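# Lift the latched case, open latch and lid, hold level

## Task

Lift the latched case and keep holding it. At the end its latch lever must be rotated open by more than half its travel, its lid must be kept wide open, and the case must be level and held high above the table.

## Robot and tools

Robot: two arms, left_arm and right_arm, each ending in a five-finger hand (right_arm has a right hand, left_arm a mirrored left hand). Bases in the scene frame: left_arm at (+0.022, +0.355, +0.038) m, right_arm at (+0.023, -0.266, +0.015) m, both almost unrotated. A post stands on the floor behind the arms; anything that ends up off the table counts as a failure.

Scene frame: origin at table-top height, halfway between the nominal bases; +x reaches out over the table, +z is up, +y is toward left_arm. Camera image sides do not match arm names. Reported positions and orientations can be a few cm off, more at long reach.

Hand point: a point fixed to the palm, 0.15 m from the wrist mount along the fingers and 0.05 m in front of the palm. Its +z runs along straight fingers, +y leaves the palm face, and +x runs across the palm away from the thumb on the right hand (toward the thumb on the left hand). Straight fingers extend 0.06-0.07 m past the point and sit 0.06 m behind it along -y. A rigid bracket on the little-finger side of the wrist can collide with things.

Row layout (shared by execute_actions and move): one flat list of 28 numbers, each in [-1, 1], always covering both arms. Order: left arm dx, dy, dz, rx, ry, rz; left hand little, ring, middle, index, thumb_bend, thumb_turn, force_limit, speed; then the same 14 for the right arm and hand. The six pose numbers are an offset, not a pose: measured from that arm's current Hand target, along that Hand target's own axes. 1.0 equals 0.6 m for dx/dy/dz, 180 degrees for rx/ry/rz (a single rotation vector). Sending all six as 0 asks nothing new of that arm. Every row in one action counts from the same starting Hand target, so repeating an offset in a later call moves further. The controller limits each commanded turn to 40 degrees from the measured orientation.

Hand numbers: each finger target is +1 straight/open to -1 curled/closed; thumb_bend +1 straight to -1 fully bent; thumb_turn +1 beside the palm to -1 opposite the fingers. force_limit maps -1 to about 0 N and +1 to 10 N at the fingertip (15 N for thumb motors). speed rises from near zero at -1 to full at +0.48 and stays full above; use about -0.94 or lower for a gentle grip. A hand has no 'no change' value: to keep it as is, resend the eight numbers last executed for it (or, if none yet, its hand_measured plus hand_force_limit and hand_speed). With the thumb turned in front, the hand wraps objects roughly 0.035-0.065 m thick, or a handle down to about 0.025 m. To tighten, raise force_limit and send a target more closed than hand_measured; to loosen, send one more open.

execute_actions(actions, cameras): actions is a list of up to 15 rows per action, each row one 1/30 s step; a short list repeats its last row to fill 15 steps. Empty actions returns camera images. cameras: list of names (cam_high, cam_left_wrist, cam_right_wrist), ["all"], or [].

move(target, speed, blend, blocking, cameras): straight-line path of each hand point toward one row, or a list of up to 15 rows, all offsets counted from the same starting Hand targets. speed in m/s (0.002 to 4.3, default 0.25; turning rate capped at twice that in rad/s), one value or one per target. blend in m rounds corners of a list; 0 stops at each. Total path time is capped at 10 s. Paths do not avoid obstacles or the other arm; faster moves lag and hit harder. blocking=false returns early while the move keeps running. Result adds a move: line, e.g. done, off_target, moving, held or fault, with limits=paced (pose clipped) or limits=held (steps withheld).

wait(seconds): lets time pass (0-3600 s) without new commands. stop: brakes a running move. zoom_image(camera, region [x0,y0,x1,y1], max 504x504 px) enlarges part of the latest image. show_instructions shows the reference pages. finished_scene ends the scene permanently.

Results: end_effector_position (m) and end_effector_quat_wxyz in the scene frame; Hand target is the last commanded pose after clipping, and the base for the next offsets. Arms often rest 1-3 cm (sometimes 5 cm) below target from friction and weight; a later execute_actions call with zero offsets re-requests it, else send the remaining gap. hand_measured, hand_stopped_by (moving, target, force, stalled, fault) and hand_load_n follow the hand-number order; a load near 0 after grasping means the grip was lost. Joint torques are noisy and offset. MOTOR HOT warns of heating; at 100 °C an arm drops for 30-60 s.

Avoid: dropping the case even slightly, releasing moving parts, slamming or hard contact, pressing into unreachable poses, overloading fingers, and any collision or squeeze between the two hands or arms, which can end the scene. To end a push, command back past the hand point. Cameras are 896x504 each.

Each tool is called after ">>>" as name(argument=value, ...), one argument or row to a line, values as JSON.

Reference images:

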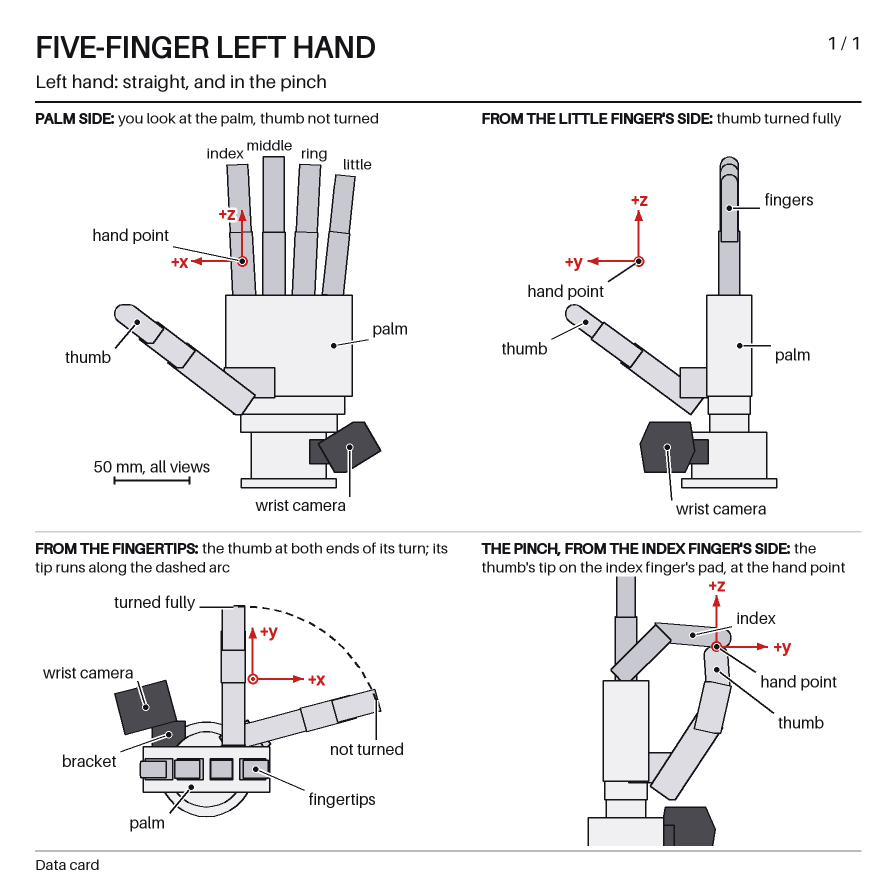

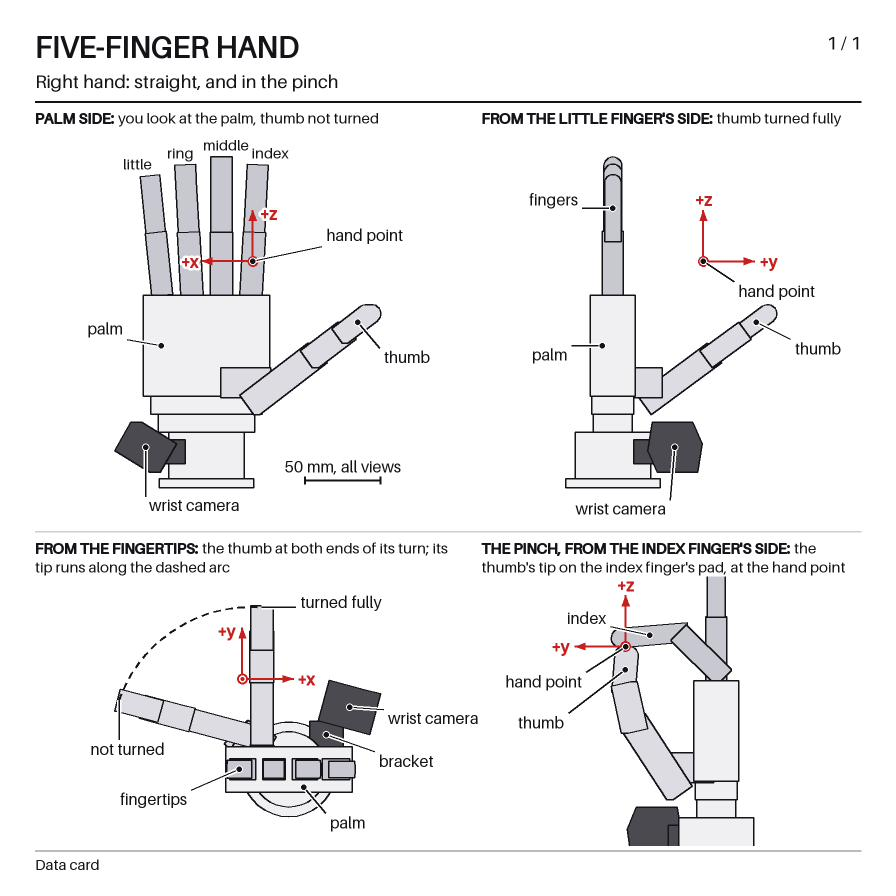

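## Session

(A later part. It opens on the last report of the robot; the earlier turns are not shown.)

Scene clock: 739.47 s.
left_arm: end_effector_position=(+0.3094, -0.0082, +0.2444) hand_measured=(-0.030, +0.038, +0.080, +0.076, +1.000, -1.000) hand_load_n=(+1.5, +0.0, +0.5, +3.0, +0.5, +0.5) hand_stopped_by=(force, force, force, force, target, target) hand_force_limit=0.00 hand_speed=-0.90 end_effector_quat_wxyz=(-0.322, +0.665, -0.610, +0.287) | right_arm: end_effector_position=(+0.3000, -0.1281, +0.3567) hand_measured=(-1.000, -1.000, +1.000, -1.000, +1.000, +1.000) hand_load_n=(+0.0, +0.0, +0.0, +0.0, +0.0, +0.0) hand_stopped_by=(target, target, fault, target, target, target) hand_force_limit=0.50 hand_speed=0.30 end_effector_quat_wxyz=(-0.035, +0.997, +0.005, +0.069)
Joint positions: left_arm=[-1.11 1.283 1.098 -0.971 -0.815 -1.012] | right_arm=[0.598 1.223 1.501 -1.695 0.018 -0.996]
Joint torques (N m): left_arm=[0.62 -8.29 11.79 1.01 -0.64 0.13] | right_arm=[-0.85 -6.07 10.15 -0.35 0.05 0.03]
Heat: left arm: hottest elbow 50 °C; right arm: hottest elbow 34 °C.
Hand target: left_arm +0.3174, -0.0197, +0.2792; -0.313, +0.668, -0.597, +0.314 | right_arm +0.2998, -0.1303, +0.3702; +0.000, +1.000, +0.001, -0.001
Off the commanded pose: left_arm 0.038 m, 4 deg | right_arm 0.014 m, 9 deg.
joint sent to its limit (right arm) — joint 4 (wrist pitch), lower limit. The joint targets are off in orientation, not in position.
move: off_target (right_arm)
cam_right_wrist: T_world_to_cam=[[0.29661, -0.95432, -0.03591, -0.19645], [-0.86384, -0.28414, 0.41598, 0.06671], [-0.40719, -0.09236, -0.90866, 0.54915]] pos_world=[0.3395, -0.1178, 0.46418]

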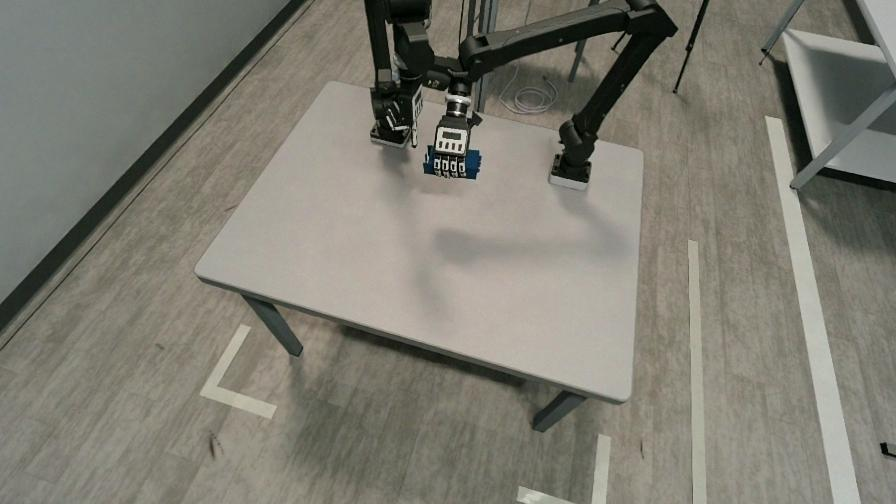

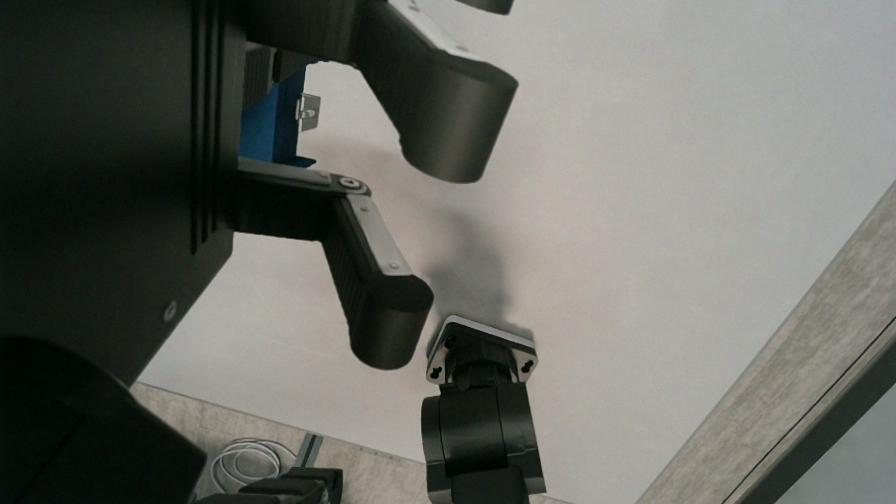

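>>> move(
  target=[
    [0,0,0,0,0,0,-0.3,-0.3,-0.4,-0.5,1,-1,0.0,-0.9,-0.083,0.3667,0.117,0.226,0.226,0.465,1,1,1,1,1,-1,0.5,0.3],
    [0.1105,0.2657,0.2102,0,0,0,-0.3,-0.3,-0.4,-0.5,1,-1,0.0,-0.9,-0.083,0.3667,0.117,0.226,0.226,0.465,1,1,1,1,1,-1,0.5,0.3],
  ],
  speed=[0.5,0.15],
  blend=0.05,
  cameras=["cam_high","cam_left_wrist","cam_right_wrist"],
)

Scene clock: 942.33 s.
left_arm: end_effector_position=(+0.3276, -0.0881, +0.0723) hand_measured=(-0.030, +0.038, +0.080, +0.076, +1.000, -1.000) hand_load_n=(+1.5, +0.0, +0.5, +3.0, +0.5, +0.5) hand_stopped_by=(force, force, force, force, target, target) hand_force_limit=0.00 hand_speed=-0.90 end_effector_quat_wxyz=(-0.318, +0.666, -0.605, +0.301) | right_arm: end_effector_position=(+0.2476, -0.3469, +0.2951) hand_measured=(+1.000, +1.000, +1.000, +1.000, +1.000, -1.000) hand_load_n=(+0.0, +0.0, -0.5, +0.0, +0.0, +0.0) hand_stopped_by=(target, target, fault, target, target, target) hand_force_limit=0.50 hand_speed=0.30 end_effector_quat_wxyz=(-0.309, +0.639, -0.638, +0.297)
Joint positions: left_arm=[-1.154 1.67 1.016 -0.51 -0.834 -1.063] | right_arm=[-0.78 0.594 0.877 -1.154 -0.598 -0.571]
Joint torques (N m): left_arm=[-0.5 -11.05 6.08 1.81 -0.82 -0.07] | right_arm=[-0.97 1.26 8.87 1.61 -0.45 0.11]
Heat: left arm: hottest elbow 52 °C; right arm: hottest elbow 39 °C.
Hand target: left_arm +0.3277, -0.0946, +0.0793; -0.313, +0.669, -0.597, +0.314 | right_arm +0.2503, -0.3502, +0.2999; -0.311, +0.633, -0.638, +0.309
Off the commanded pose: left_arm 0.010 m, 2 deg | right_arm 0.006 m, 2 deg.
move: done
cam_left_wrist: T_world_to_cam=[[0.61312, -0.13244, 0.77881, -0.27704], [-0.46108, -0.8605, 0.21665, 0.05643], [0.64148, -0.49193, -0.58866, -0.09816]] pos_world=[0.25884, -0.03643, 0.14575]
cam_right_wrist: T_world_to_cam=[[-0.59671, -0.27825, -0.75267, 0.27532], [-0.58613, 0.79175, 0.172, 0.36144], [0.54807, 0.5438, -0.63553, 0.35522]] pos_world=[0.18146, -0.40273, 0.37081]

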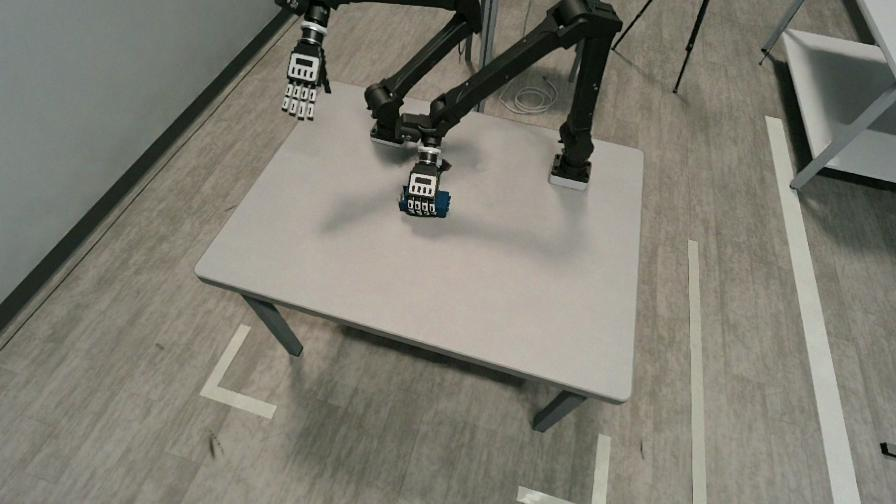

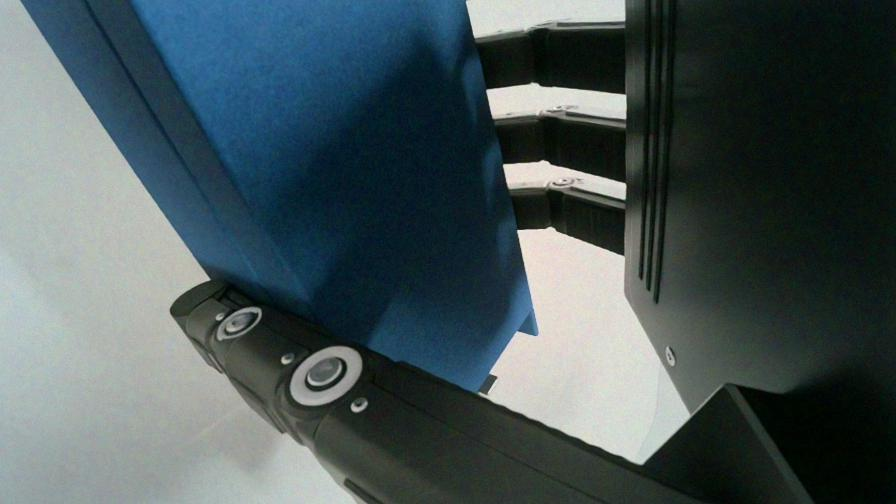

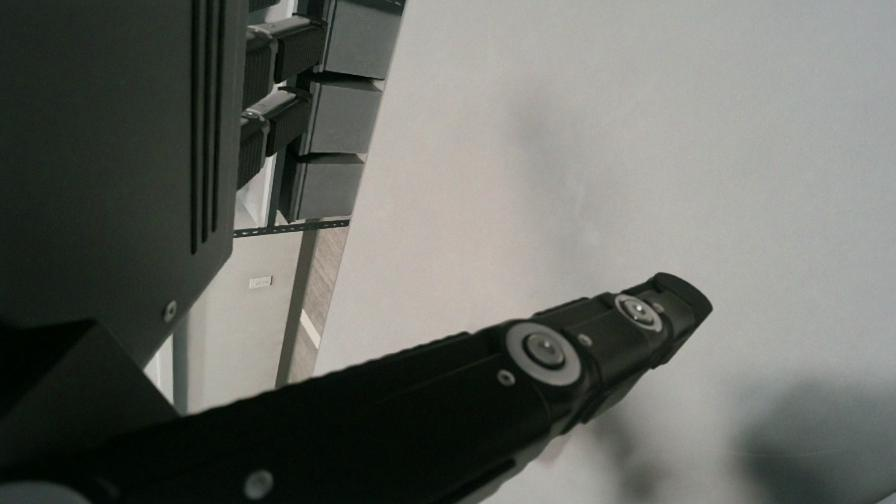

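>>> move(
  target=[-0.0019,0.033,0.0253,0,0,0,-0.3,-0.3,-0.4,-0.5,1,-1,0.0,-0.9,0,0,0,0,0,0,1,1,1,1,1,-1,0.5,0.3],
  speed=0.04,
  cameras=["cam_left_wrist"],
)

Scene clock: 946.30 s.
left_arm: end_effector_position=(+0.3295, -0.0910, +0.0574) hand_measured=(-0.030, +0.038, +0.080, +0.076, +1.000, -1.000) hand_load_n=(+1.0, +0.0, +0.5, +3.0, +0.5, +0.5) hand_stopped_by=(force, force, force, force, target, target) hand_force_limit=0.00 hand_speed=-0.90 end_effector_quat_wxyz=(-0.316, +0.667, -0.600, +0.309) | right_arm: end_effector_position=(+0.2476, -0.3469, +0.2951) hand_measured=(+1.000, +1.000, +1.000, +1.000, +1.000, -1.000) hand_load_n=(+0.0, +0.0, +0.0, +0.0, +0.0, +0.0) hand_stopped_by=(target, target, fault, target, target, target) hand_force_limit=0.50 hand_speed=0.30 end_effector_quat_wxyz=(-0.309, +0.639, -0.638, +0.297)
Joint positions: left_arm=[-1.154 1.698 0.997 -0.444 -0.837 -1.065] | right_arm=[-0.78 0.594 0.877 -1.154 -0.598 -0.571]
Joint torques (N m): left_arm=[-0.44 -10.29 5.55 1.85 -0.66 -0.08] | right_arm=[-0.91 1.2 8.88 1.59 -0.43 0.12]
Heat: left arm: hottest elbow 52 °C; right arm: hottest elbow 39 °C.
Hand target: left_arm +0.3278, -0.0947, +0.0544; -0.313, +0.669, -0.597, +0.314 | right_arm +0.2503, -0.3502, +0.2999; -0.311, +0.633, -0.638, +0.309
Off the commanded pose: left_arm 0.005 m, 1 deg | right_arm 0.006 m, 2 deg.
move: done
cam_left_wrist: T_world_to_cam=[[0.6051, -0.11814, 0.78734, -0.26348], [-0.46166, -0.85776, 0.22609, 0.05796], [0.64864, -0.50029, -0.57357, -0.11355]] pos_world=[0.25984, -0.03822, 0.12921]

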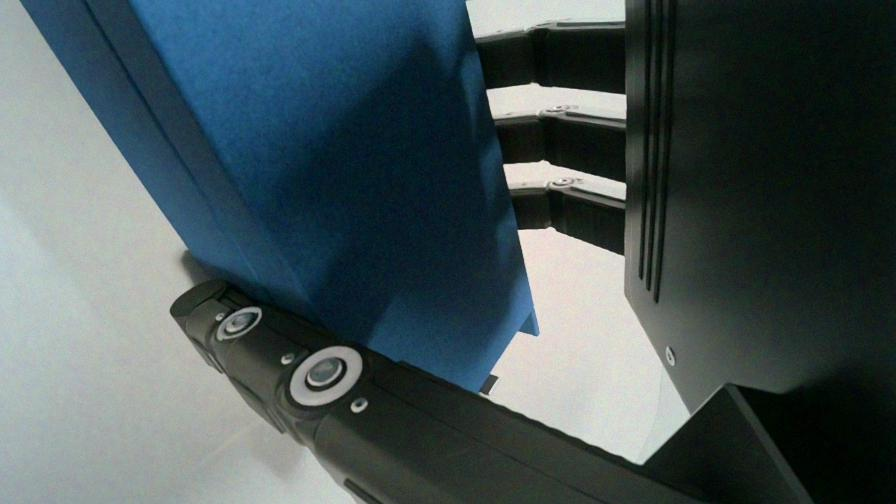

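>>> move(
  target=[-0.001,0.0145,0.011,0,0,0,-0.3,-0.3,-0.4,-0.5,1,-1,0.0,-0.9,0,0,0,0,0,0,1,1,1,1,1,-1,0.5,0.3],
  speed=0.03,
  cameras=["cam_left_wrist"],
)

Scene clock: 951.40 s.
left_arm: end_effector_position=(+0.3318, -0.0937, +0.0561) hand_measured=(-0.030, +0.038, +0.080, +0.076, +1.000, -1.000) hand_load_n=(+1.5, +0.0, +0.0, +2.5, +0.5, +1.5) hand_stopped_by=(force, force, force, force, target, target) hand_force_limit=0.00 hand_speed=-0.90 end_effector_quat_wxyz=(-0.315, +0.668, -0.595, +0.317) | right_arm: end_effector_position=(+0.2476, -0.3469, +0.2951) hand_measured=(+1.000, +1.000, +1.000, +1.000, +1.000, -1.000) hand_load_n=(+0.0, +0.0, +0.0, +0.0, +0.0, +0.0) hand_stopped_by=(target, target, fault, target, target, target) hand_force_limit=0.50 hand_speed=0.30 end_effector_quat_wxyz=(-0.309, +0.639, -0.638, +0.297)
Joint positions: left_arm=[-1.154 1.703 0.992 -0.415 -0.843 -1.065] | right_arm=[-0.78 0.594 0.877 -1.154 -0.598 -0.571]
Joint torques (N m): left_arm=[-0.38 -9.17 5.07 1.94 -0.43 -0.08] | right_arm=[-1.14 1.08 8.88 1.61 -0.44 0.11]
Heat: left arm: hottest elbow 51 °C; right arm: hottest elbow 39 °C.
Hand target: left_arm +0.3276, -0.0944, +0.0432; -0.313, +0.669, -0.597, +0.314 | right_arm +0.2503, -0.3502, +0.2999; -0.311, +0.633, -0.638, +0.309
Off the commanded pose: left_arm 0.013 m, 0 deg | right_arm 0.006 m, 2 deg.
move: off_target (left_arm)
cam_left_wrist: T_world_to_cam=[[0.59584, -0.10484, 0.79624, -0.26033], [-0.46243, -0.85538, 0.23342, 0.05707], [0.65661, -0.50728, -0.55815, -0.12129]] pos_world=[0.26114, -0.04, 0.12627]

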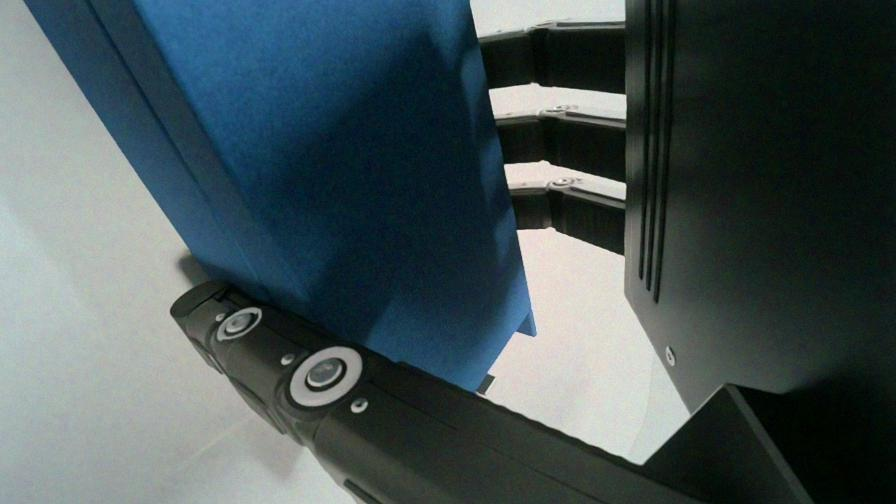

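>>> move(
  target=[
    [0.001,-0.0132,-0.010,0,0,0,-0.3,-0.3,-0.4,-0.5,1,-1,0.0,-0.9,0,0,0,0,0,0,1,1,1,1,1,-1,0.5,0.3],
    [0.001,-0.0132,-0.010,0,0,0,0.4,0.4,0.4,0.4,1,-1,0.0,-0.85,0,0,0,0,0,0,1,1,1,1,1,-1,0.5,0.3],
  ],
  speed=0.03,
  cameras=["cam_high","cam_left_wrist"],
)

Scene clock: 959.13 s.
left_arm: end_effector_position=(+0.3310, -0.0932, +0.0554) hand_measured=(+0.400, +0.400, +0.400, +0.400, +1.000, -1.000) hand_load_n=(+0.0, +0.0, +0.0, +0.0, +0.0, +0.0) hand_stopped_by=(target, target, target, target, target, target) hand_force_limit=0.00 hand_speed=-0.85 end_effector_quat_wxyz=(-0.314, +0.668, -0.596, +0.316) | right_arm: end_effector_position=(+0.2476, -0.3469, +0.2951) hand_measured=(+1.000, +1.000, +1.000, +1.000, +1.000, -1.000) hand_load_n=(+0.0, +0.0, +0.0, +0.0, +0.0, +0.0) hand_stopped_by=(target, target, fault, target, target, target) hand_force_limit=0.50 hand_speed=0.30 end_effector_quat_wxyz=(-0.309, +0.639, -0.638, +0.297)
Joint positions: left_arm=[-1.154 1.703 0.992 -0.418 -0.84 -1.065] | right_arm=[-0.78 0.594 0.877 -1.154 -0.598 -0.571]
Joint torques (N m): left_arm=[-0.67 -10.58 5.72 1.01 -0.54 -0.08] | right_arm=[-0.97 1.03 8.88 1.61 -0.44 0.12]
Heat: left arm: hottest elbow 50 °C; right arm: hottest elbow 39 °C.
Hand target: left_arm +0.3277, -0.0946, +0.0532; -0.313, +0.669, -0.597, +0.314 | right_arm +0.2503, -0.3502, +0.2999; -0.311, +0.633, -0.638, +0.309
Off the commanded pose: left_arm 0.004 m, 0 deg | right_arm 0.006 m, 2 deg.
move: done
cam_left_wrist: T_world_to_cam=[[0.59867, -0.10757, 0.79374, -0.26041], [-0.46257, -0.85543, 0.23295, 0.05736], [0.65394, -0.50662, -0.56188, -0.11975]] pos_world=[0.26074, -0.03961, 0.12606]

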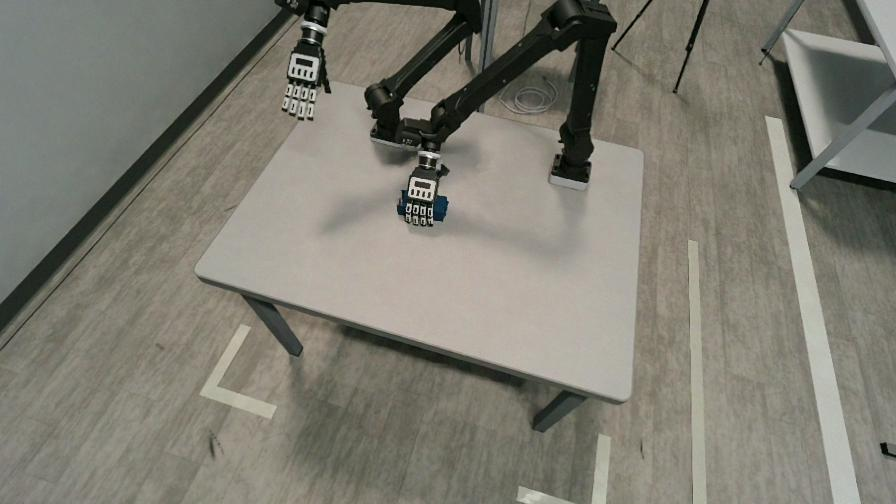

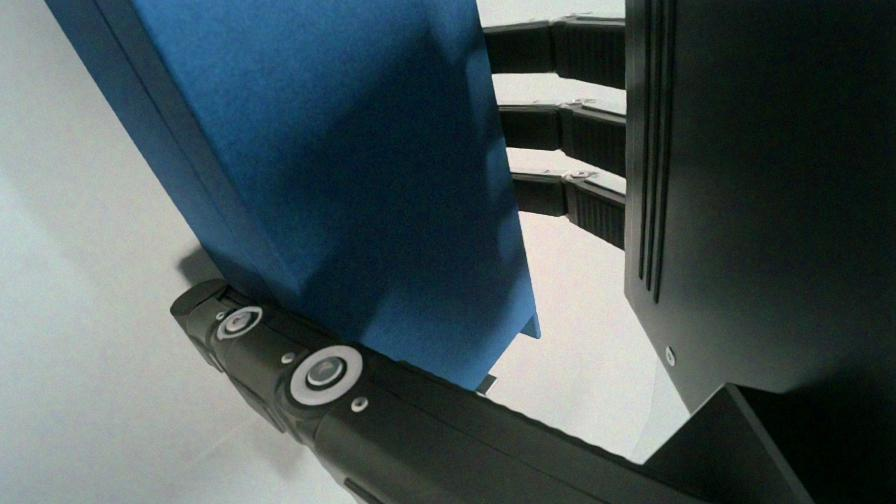

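>>> move(
  target=[
    [0.01,-0.1883,-0.165,0,0,0,0.5,0.5,0.5,0.5,1,-1,0.0,-0.5,0,0,0,0,0,0,0.5,0.5,1,0.5,1,-1,0.5,0.3],
    [-0.5682,-0.3337,-0.294,0,0,0,0.5,0.5,0.5,0.5,1,-1,0.0,-0.5,-0.54,0.011,0.1997,0,-0.0174,-0.0138,0.5,0.5,1,0.5,1,-1,0.5,0.3],
  ],
  speed=[0.1,0.35],
  blend=0.01,
  cameras=["cam_high","cam_right_wrist"],
)

>>> zoom_image(
  camera="cam_high",
  region=[360, 110, 480, 250],
)

Scene clock: 977.50 s.
left_arm: end_effector_position=(+0.2765, +0.2534, +0.3070) hand_measured=(+0.500, +0.500, +0.500, +0.500, +1.000, -1.000) hand_load_n=(+0.0, +0.0, +0.0, +0.0, +0.0, +0.0) hand_stopped_by=(target, target, target, target, target, target) hand_force_limit=0.00 hand_speed=-0.50 end_effector_quat_wxyz=(-0.312, +0.670, -0.593, +0.320) | right_arm: end_effector_position=(+0.3301, -0.0416, +0.1953) hand_measured=(+0.500, +0.500, +1.000, +0.500, +1.000, -1.000) hand_load_n=(+0.0, +0.0, +0.0, +0.0, +0.0, +0.0) hand_stopped_by=(target, target, fault, target, target, target) hand_force_limit=0.50 hand_speed=0.30 end_effector_quat_wxyz=(-0.288, +0.672, -0.613, +0.299)
Joint positions: left_arm=[-0.498 0.52 0.792 -0.992 -0.425 -0.42] | right_arm=[0.783 0.95 0.772 -0.688 0.536 0.477]
Joint torques (N m): left_arm=[0.67 1.85 7.75 2.03 -0.1 0.18] | right_arm=[0.15 -2.73 12.45 1.57 0.47 0.11]
Heat: left arm: hottest elbow 48 °C; right arm: hottest elbow 40 °C.
Hand target: left_arm +0.2775, +0.2550, +0.3035; -0.313, +0.668, -0.597, +0.314 | right_arm +0.3427, -0.0264, +0.2226; -0.321, +0.655, -0.616, +0.299
Off the commanded pose: left_arm 0.004 m, 1 deg | right_arm 0.034 m, 4 deg.
move: off_target (right_arm); blend cut to 0 m at target 1
cam_right_wrist: T_world_to_cam=[[-0.59772, -0.3618, -0.71542, 0.32384], [-0.62924, 0.76468, 0.139, 0.20474], [0.49678, 0.53326, -0.68472, 0.10663]] pos_world=[0.26942, -0.09626, 0.27624]

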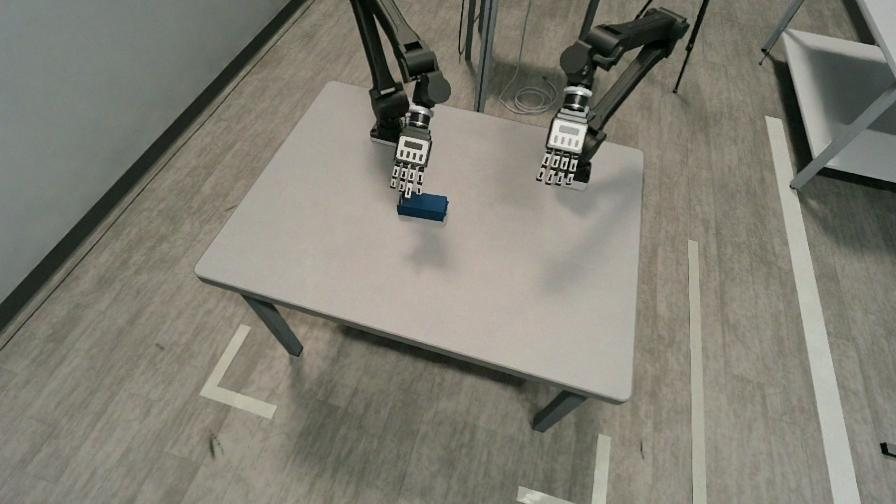

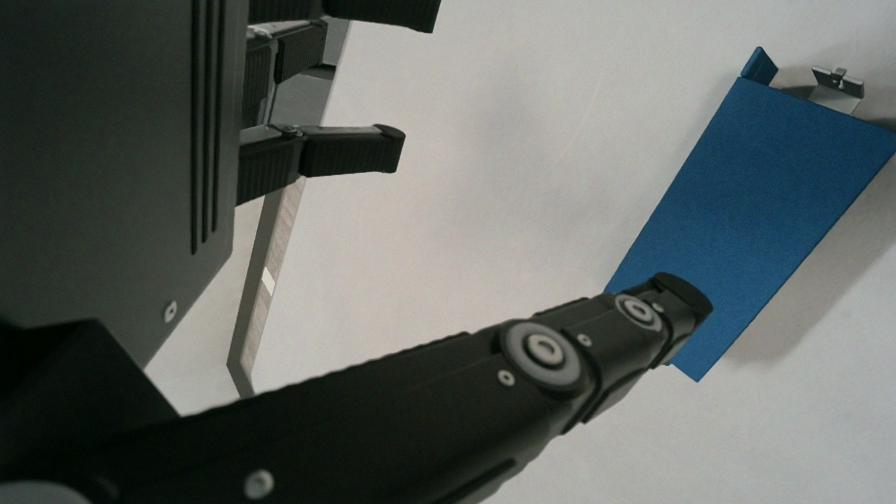

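Scaled by 3.600 from the camera's image (finer frame: 1280x720).

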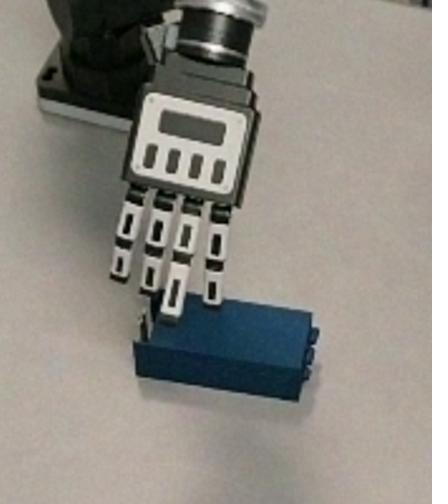

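>>> zoom_image(
  camera="cam_right_wrist",
  region=[730, 30, 896, 180],
)

Scaled by 3.036 from the camera's image (finer frame: 1280x720).

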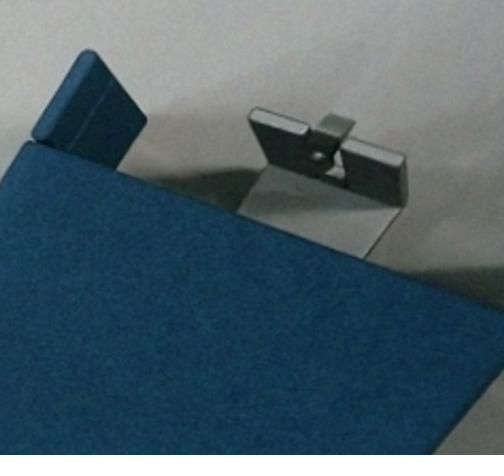

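>>> move(
  target=[0,0,0,0,0,0,0.5,0.5,0.5,0.5,1,-1,0.0,-0.5,-0.0367,0.2198,0.1052,0,0,0,0.5,0.5,1,0.5,1,-1,0.5,0.3],
  speed=0.12,
  cameras=["cam_high","cam_right_wrist"],
)

Scene clock: 1014.60 s.
left_arm: end_effector_position=(+0.2765, +0.2536, +0.3070) hand_measured=(+0.500, +0.500, +0.500, +0.500, +1.000, -1.000) hand_load_n=(+0.0, +0.0, +0.0, +0.0, +0.0, +0.0) hand_stopped_by=(target, target, target, target, target, target) hand_force_limit=0.00 hand_speed=-0.50 end_effector_quat_wxyz=(-0.312, +0.669, -0.593, +0.320) | right_arm: end_effector_position=(+0.3082, -0.0144, +0.0761) hand_measured=(+0.500, +0.500, +1.000, +0.500, +1.000, -1.000) hand_load_n=(+0.0, +0.0, +0.0, +0.0, +0.0, +0.0) hand_stopped_by=(target, target, fault, target, target, target) hand_force_limit=0.50 hand_speed=0.30 end_effector_quat_wxyz=(-0.308, +0.661, -0.614, +0.302)
Joint positions: left_arm=[-0.497 0.52 0.792 -0.992 -0.425 -0.419] | right_arm=[0.912 1.11 0.52 -0.296 0.627 0.596]
Joint torques (N m): left_arm=[0.21 1.73 7.76 1.95 -0.1 0.16] | right_arm=[0.56 -2.96 7.84 1.59 0.53 0.12]
Heat: left arm: hottest elbow 48 °C; right arm: hottest elbow 40 °C.
Hand target: left_arm +0.2775, +0.2551, +0.3035; -0.313, +0.668, -0.597, +0.314 | right_arm +0.3099, -0.0059, +0.0797; -0.321, +0.655, -0.616, +0.299
Off the commanded pose: left_arm 0.004 m, 1 deg | right_arm 0.010 m, 2 deg.
move: done
cam_right_wrist: T_world_to_cam=[[-0.57396, -0.33719, -0.74623, 0.23075], [-0.63007, 0.76392, 0.13944, 0.18698], [0.52304, 0.55021, -0.65092, 0.011]] pos_world=[0.2445, -0.07108, 0.15328]

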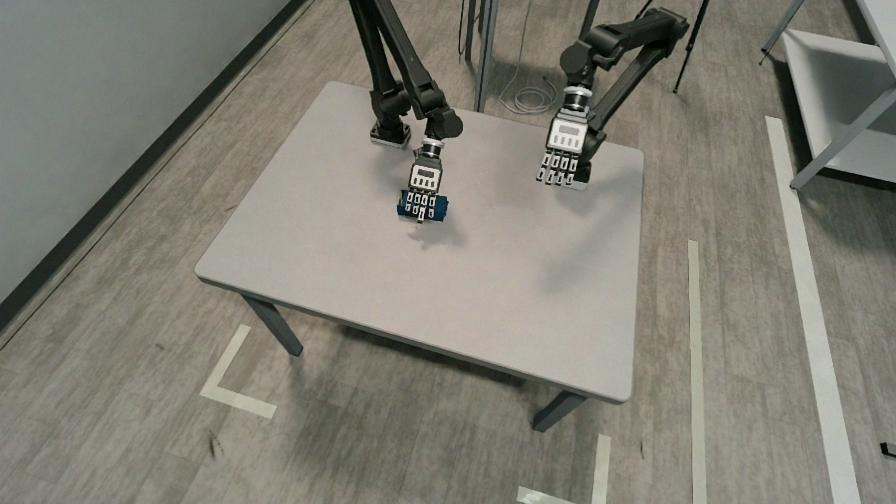

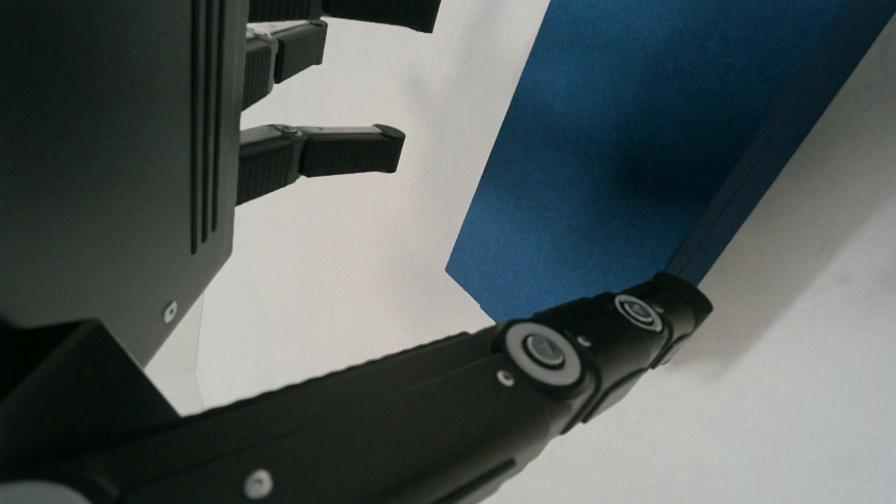

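>>> zoom_image(
  camera="cam_right_wrist",
  region=[600, 0, 896, 320],
)

Scaled by 1.575 from the camera's image (finer frame: 1280x720).

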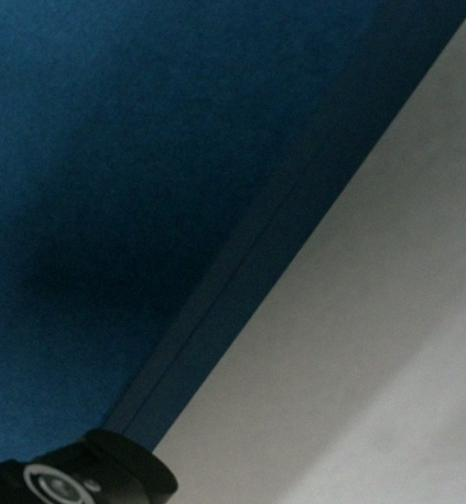

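>>> move(
  target=[0,0,0,0,0,0,0.5,0.5,0.5,0.5,1,-1,0.0,-0.5,-0.005,0.0537,0.0423,0,0,0,0.5,0.5,1,0.5,1,-1,0.5,0.3],
  speed=0.06,
  cameras=["cam_high","cam_right_wrist"],
)

Scene clock: 1038.50 s.
left_arm: end_effector_position=(+0.2765, +0.2536, +0.3070) hand_measured=(+0.500, +0.500, +0.500, +0.500, +1.000, -1.000) hand_load_n=(+0.0, +0.0, +0.0, +0.0, +0.0, +0.0) hand_stopped_by=(target, target, target, target, target, target) hand_force_limit=0.00 hand_speed=-0.50 end_effector_quat_wxyz=(-0.312, +0.669, -0.593, +0.320) | right_arm: end_effector_position=(+0.3118, -0.0078, +0.0430) hand_measured=(+0.500, +0.500, +1.000, +0.500, +1.000, -1.000) hand_load_n=(+0.0, +0.0, +0.0, +0.0, +0.0, -1.0) hand_stopped_by=(target, target, fault, target, target, target) hand_force_limit=0.50 hand_speed=0.30 end_effector_quat_wxyz=(-0.317, +0.655, -0.615, +0.302)
Joint positions: left_arm=[-0.497 0.52 0.792 -0.992 -0.425 -0.419] | right_arm=[0.918 1.213 0.473 -0.13 0.633 0.605]
Joint torques (N m): left_arm=[0.5 2.08 7.75 1.92 -0.1 0.17] | right_arm=[0.62 -2.61 6.6 1.51 0.45 0.11]
Heat: left arm: hottest elbow 48 °C; right arm: hottest elbow 39 °C.
Hand target: left_arm +0.2775, +0.2551, +0.3035; -0.313, +0.668, -0.597, +0.314 | right_arm +0.3099, -0.0026, +0.0389; -0.321, +0.655, -0.616, +0.299
Off the commanded pose: left_arm 0.004 m, 1 deg | right_arm 0.007 m, 1 deg.
move: done
cam_right_wrist: T_world_to_cam=[[-0.56475, -0.32268, -0.75956, 0.20816], [-0.62938, 0.76373, 0.14351, 0.18843], [0.53379, 0.55911, -0.6344, -0.02012]] pos_world=[0.2469, -0.0655, 0.1183]

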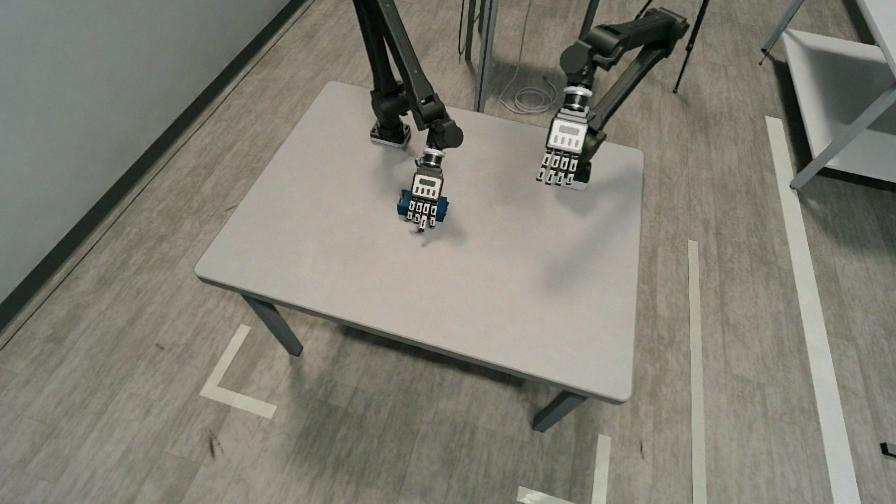

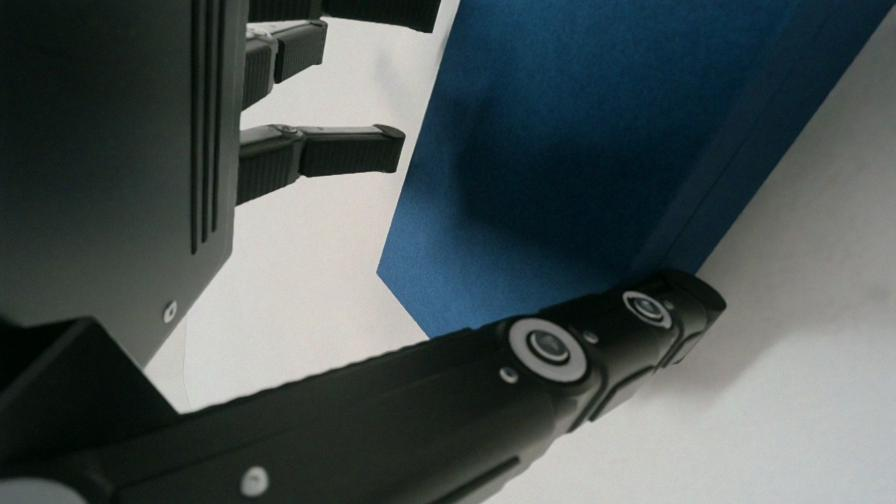

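>>> move(
  target=[0,0,0,0,0,0,0.5,0.5,0.5,0.5,1,-1,0.0,-0.5,-0.0007,0.018,0.0013,0,0,0,0.5,0.5,1,0.5,1,-1,0.5,0.3],
  speed=0.06,
  cameras=["cam_right_wrist"],
)

Scene clock: 1048.33 s.
left_arm: end_effector_position=(+0.2765, +0.2536, +0.3070) hand_measured=(+0.500, +0.500, +0.500, +0.500, +1.000, -1.000) hand_load_n=(+0.0, +0.0, +0.0, +0.0, +0.0, +0.0) hand_stopped_by=(target, target, target, target, target, target) hand_force_limit=0.00 hand_speed=-0.50 end_effector_quat_wxyz=(-0.312, +0.669, -0.593, +0.320) | right_arm: end_effector_position=(+0.3114, -0.0055, +0.0430) hand_measured=(+0.500, +0.500, +1.000, +0.500, +1.000, -1.000) hand_load_n=(+0.0, +0.0, +0.0, +0.0, +0.0, -3.5) hand_stopped_by=(target, target, fault, target, target, target) hand_force_limit=0.50 hand_speed=0.30 end_effector_quat_wxyz=(-0.326, +0.650, -0.615, +0.306)
Joint positions: left_arm=[-0.497 0.52 0.792 -0.992 -0.425 -0.419] | right_arm=[0.931 1.215 0.463 -0.102 0.65 0.611]
Joint torques (N m): left_arm=[0.56 1.9 7.73 2.09 -0.1 0.18] | right_arm=[1.03 -1.79 5.82 1.36 0.18 0.22]
Heat: left arm: hottest elbow 48 °C; right arm: hottest elbow 39 °C.
Hand target: left_arm +0.2775, +0.2551, +0.3035; -0.313, +0.668, -0.597, +0.314 | right_arm +0.3039, -0.0025, +0.0299; -0.321, +0.655, -0.616, +0.299
Off the commanded pose: left_arm 0.004 m, 1 deg | right_arm 0.015 m, 1 deg.
move: off_target (right_arm)
cam_right_wrist: T_world_to_cam=[[-0.55076, -0.31417, -0.77328, 0.20496], [-0.63015, 0.76404, 0.1384, 0.18686], [0.54734, 0.56351, -0.61878, -0.02604]] pos_world=[0.24488, -0.0637, 0.11652]

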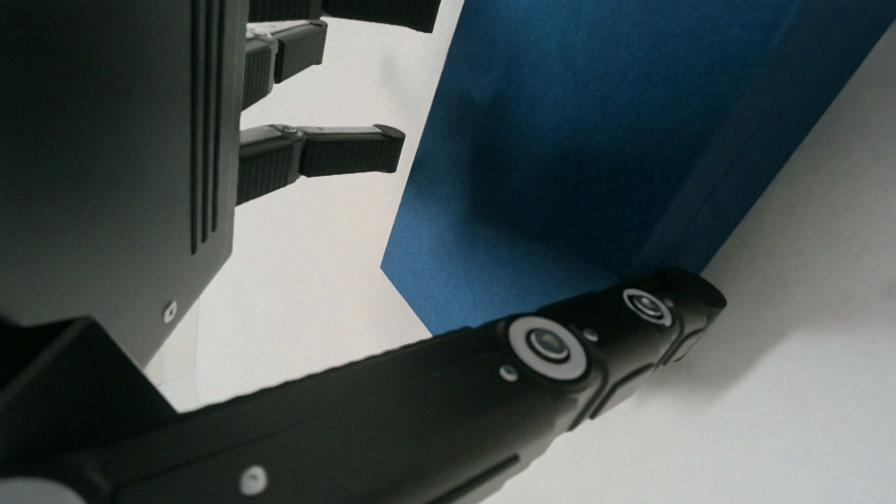

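>>> zoom_image(
  camera="cam_right_wrist",
  region=[560, 150, 800, 400],
)

Scaled by 2.016 from the camera's image (finer frame: 1280x720).

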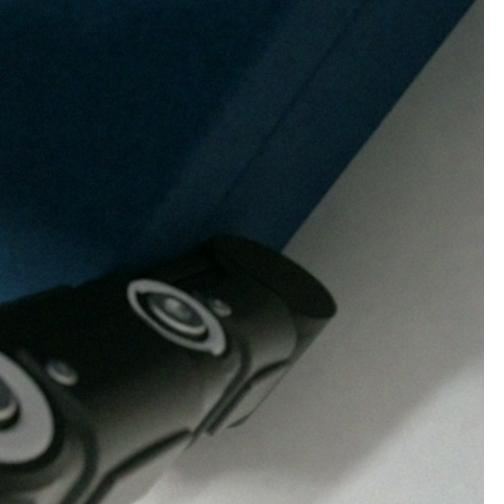

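>>> move(
  target=[0,0,0,0,0,0,0.5,0.5,0.5,0.5,1,-1,0.0,-0.5,-0.001,-0.007,-0.0183,0,0,0,0.5,0.5,1,0.5,1,-1,0.5,0.3],
  speed=0.06,
  cameras=["cam_high","cam_right_wrist"],
)

>>> zoom_image(
  camera="cam_high",
  region=[370, 140, 470, 250],
)

Scene clock: 1071.90 s.
left_arm: end_effector_position=(+0.2765, +0.2536, +0.3070) hand_measured=(+0.500, +0.500, +0.500, +0.500, +1.000, -1.000) hand_load_n=(+0.0, +0.0, +0.0, +0.0, +0.0, +0.0) hand_stopped_by=(target, target, target, target, target, target) hand_force_limit=0.00 hand_speed=-0.50 end_effector_quat_wxyz=(-0.312, +0.669, -0.593, +0.320) | right_arm: end_effector_position=(+0.3012, -0.0052, +0.0382) hand_measured=(+0.500, +0.500, +1.000, +0.500, +1.000, -1.000) hand_load_n=(+0.0, +0.0, +0.0, +0.0, +0.0, +0.0) hand_stopped_by=(target, target, fault, target, target, target) hand_force_limit=0.50 hand_speed=0.30 end_effector_quat_wxyz=(-0.319, +0.655, -0.614, +0.303)
Joint positions: left_arm=[-0.497 0.52 0.792 -0.992 -0.425 -0.419] | right_arm=[0.954 1.212 0.456 -0.129 0.657 0.636]
Joint torques (N m): left_arm=[0.26 2.26 7.75 1.95 -0.11 0.14] | right_arm=[0.56 -4.07 6.9 0.35 0.43 0.13]
Heat: left arm: hottest elbow 48 °C; right arm: hottest elbow 38 °C.
Hand target: left_arm +0.2775, +0.2551, +0.3035; -0.313, +0.668, -0.597, +0.314 | right_arm +0.2977, -0.0024, +0.0399; -0.321, +0.655, -0.616, +0.299
Off the commanded pose: left_arm 0.004 m, 1 deg | right_arm 0.005 m, 1 deg.
move: done
cam_right_wrist: T_world_to_cam=[[-0.5613, -0.32262, -0.76214, 0.19841], [-0.63151, 0.76217, 0.14246, 0.18113], [0.53491, 0.56126, -0.63155, -0.01932]] pos_world=[0.23609, -0.0632, 0.11321]

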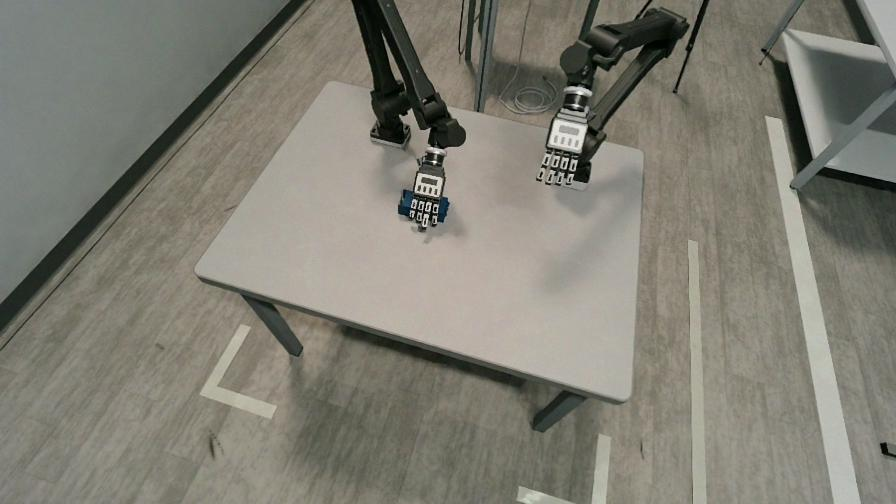

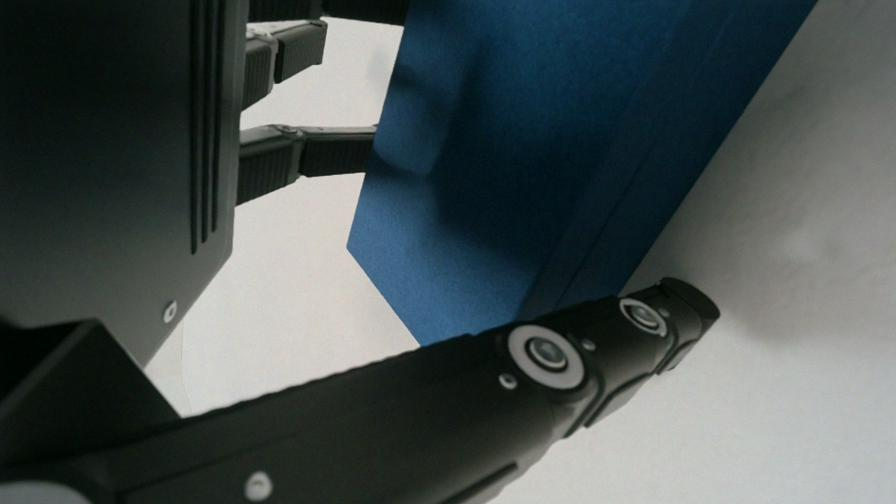

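Scaled by 4.582 from the camera's image (finer frame: 1280x720).

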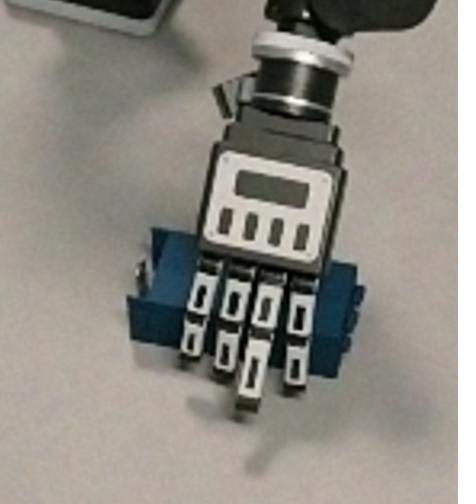

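>>> move(
  target=[0,0,0,0,0,0,0.5,0.5,0.5,0.5,1,-1,0.0,-0.5,0,0,0,0,0,0,-0.25,-0.25,1,-0.25,1,-1,-0.6,-0.88],
  cameras=["cam_right_wrist"],
)

Scene clock: 1078.50 s.
left_arm: end_effector_position=(+0.2765, +0.2536, +0.3070) hand_measured=(+0.500, +0.500, +0.500, +0.500, +1.000, -1.000) hand_load_n=(+0.0, +0.0, +0.0, +0.0, +0.0, +0.0) hand_stopped_by=(target, target, target, target, target, target) hand_force_limit=0.00 hand_speed=-0.50 end_effector_quat_wxyz=(-0.312, +0.669, -0.593, +0.320) | right_arm: end_effector_position=(+0.3012, -0.0052, +0.0382) hand_measured=(+0.022, +0.068, +1.000, +0.068, +1.000, -1.000) hand_load_n=(+2.0, +1.5, +0.0, +2.5, +0.5, +2.0) hand_stopped_by=(force, force, fault, force, target, target) hand_force_limit=-0.60 hand_speed=-0.88 end_effector_quat_wxyz=(-0.319, +0.655, -0.615, +0.302)
Joint positions: left_arm=[-0.497 0.52 0.792 -0.992 -0.425 -0.419] | right_arm=[0.954 1.212 0.456 -0.129 0.657 0.637]
Joint torques (N m): left_arm=[0.73 2.08 7.75 1.98 -0.09 0.17] | right_arm=[0.62 -3.96 6.83 0.34 0.42 0.12]
Heat: left arm: hottest elbow 48 °C; right arm: hottest elbow 38 °C.
Hand target: left_arm +0.2775, +0.2551, +0.3035; -0.313, +0.668, -0.597, +0.314 | right_arm +0.2977, -0.0024, +0.0399; -0.321, +0.655, -0.616, +0.299
Off the commanded pose: left_arm 0.004 m, 1 deg | right_arm 0.005 m, 1 deg.
move: done
cam_right_wrist: T_world_to_cam=[[-0.56144, -0.32184, -0.76237, 0.19851], [-0.63112, 0.76241, 0.14291, 0.181], [0.53524, 0.56138, -0.63117, -0.01944]] pos_world=[0.23609, -0.0632, 0.11321]

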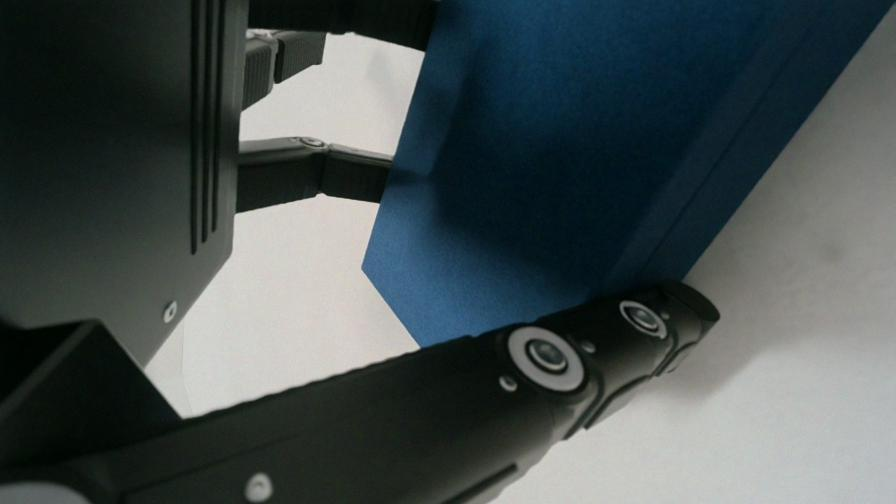

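>>> move(
  target=[0,0,0,0,0,0,0.5,0.5,0.5,0.5,1,-1,0.0,-0.5,0,0,0,0,0,0,-0.25,-0.3,1,-0.4,1,-1,0.2,-0.88],
  cameras=["cam_right_wrist"],
)

Scene clock: 1082.40 s.
left_arm: end_effector_position=(+0.2765, +0.2536, +0.3070) hand_measured=(+0.500, +0.500, +0.500, +0.500, +1.000, -1.000) hand_load_n=(+0.0, +0.0, +0.0, +0.0, +0.0, +0.0) hand_stopped_by=(target, target, target, target, target, target) hand_force_limit=0.00 hand_speed=-0.50 end_effector_quat_wxyz=(-0.312, +0.669, -0.593, +0.320) | right_arm: end_effector_position=(+0.3012, -0.0052, +0.0382) hand_measured=(+0.022, +0.048, +1.000, +0.048, +1.000, -1.000) hand_load_n=(+0.5, +8.0, +0.0, +8.0, +1.0, +2.5) hand_stopped_by=(force, force, fault, force, target, target) hand_force_limit=0.20 hand_speed=-0.88 end_effector_quat_wxyz=(-0.319, +0.655, -0.615, +0.302)
Joint positions: left_arm=[-0.497 0.52 0.792 -0.992 -0.425 -0.419] | right_arm=[0.954 1.212 0.456 -0.129 0.657 0.637]
Joint torques (N m): left_arm=[0.67 2.02 7.77 1.94 -0.08 0.16] | right_arm=[0.56 -4.07 6.86 0.32 0.42 0.12]
Heat: left arm: hottest elbow 48 °C; right arm: hottest elbow 38 °C.
Hand target: left_arm +0.2775, +0.2551, +0.3035; -0.313, +0.668, -0.597, +0.314 | right_arm +0.2977, -0.0024, +0.0399; -0.321, +0.655, -0.616, +0.299
Off the commanded pose: left_arm 0.004 m, 1 deg | right_arm 0.005 m, 0 deg.
move: done
cam_right_wrist: T_world_to_cam=[[-0.56153, -0.32153, -0.76243, 0.19854], [-0.63096, 0.76249, 0.14316, 0.18081], [0.53532, 0.56145, -0.63104, -0.01947]] pos_world=[0.23599, -0.0631, 0.11321]

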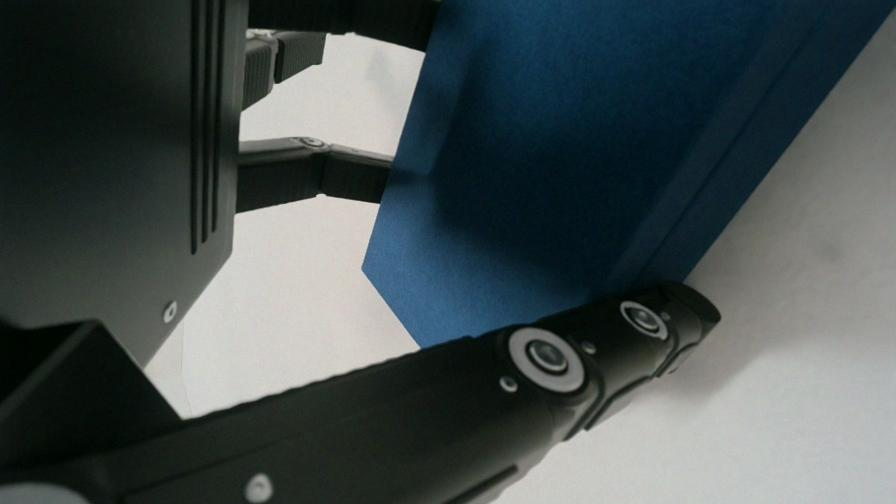

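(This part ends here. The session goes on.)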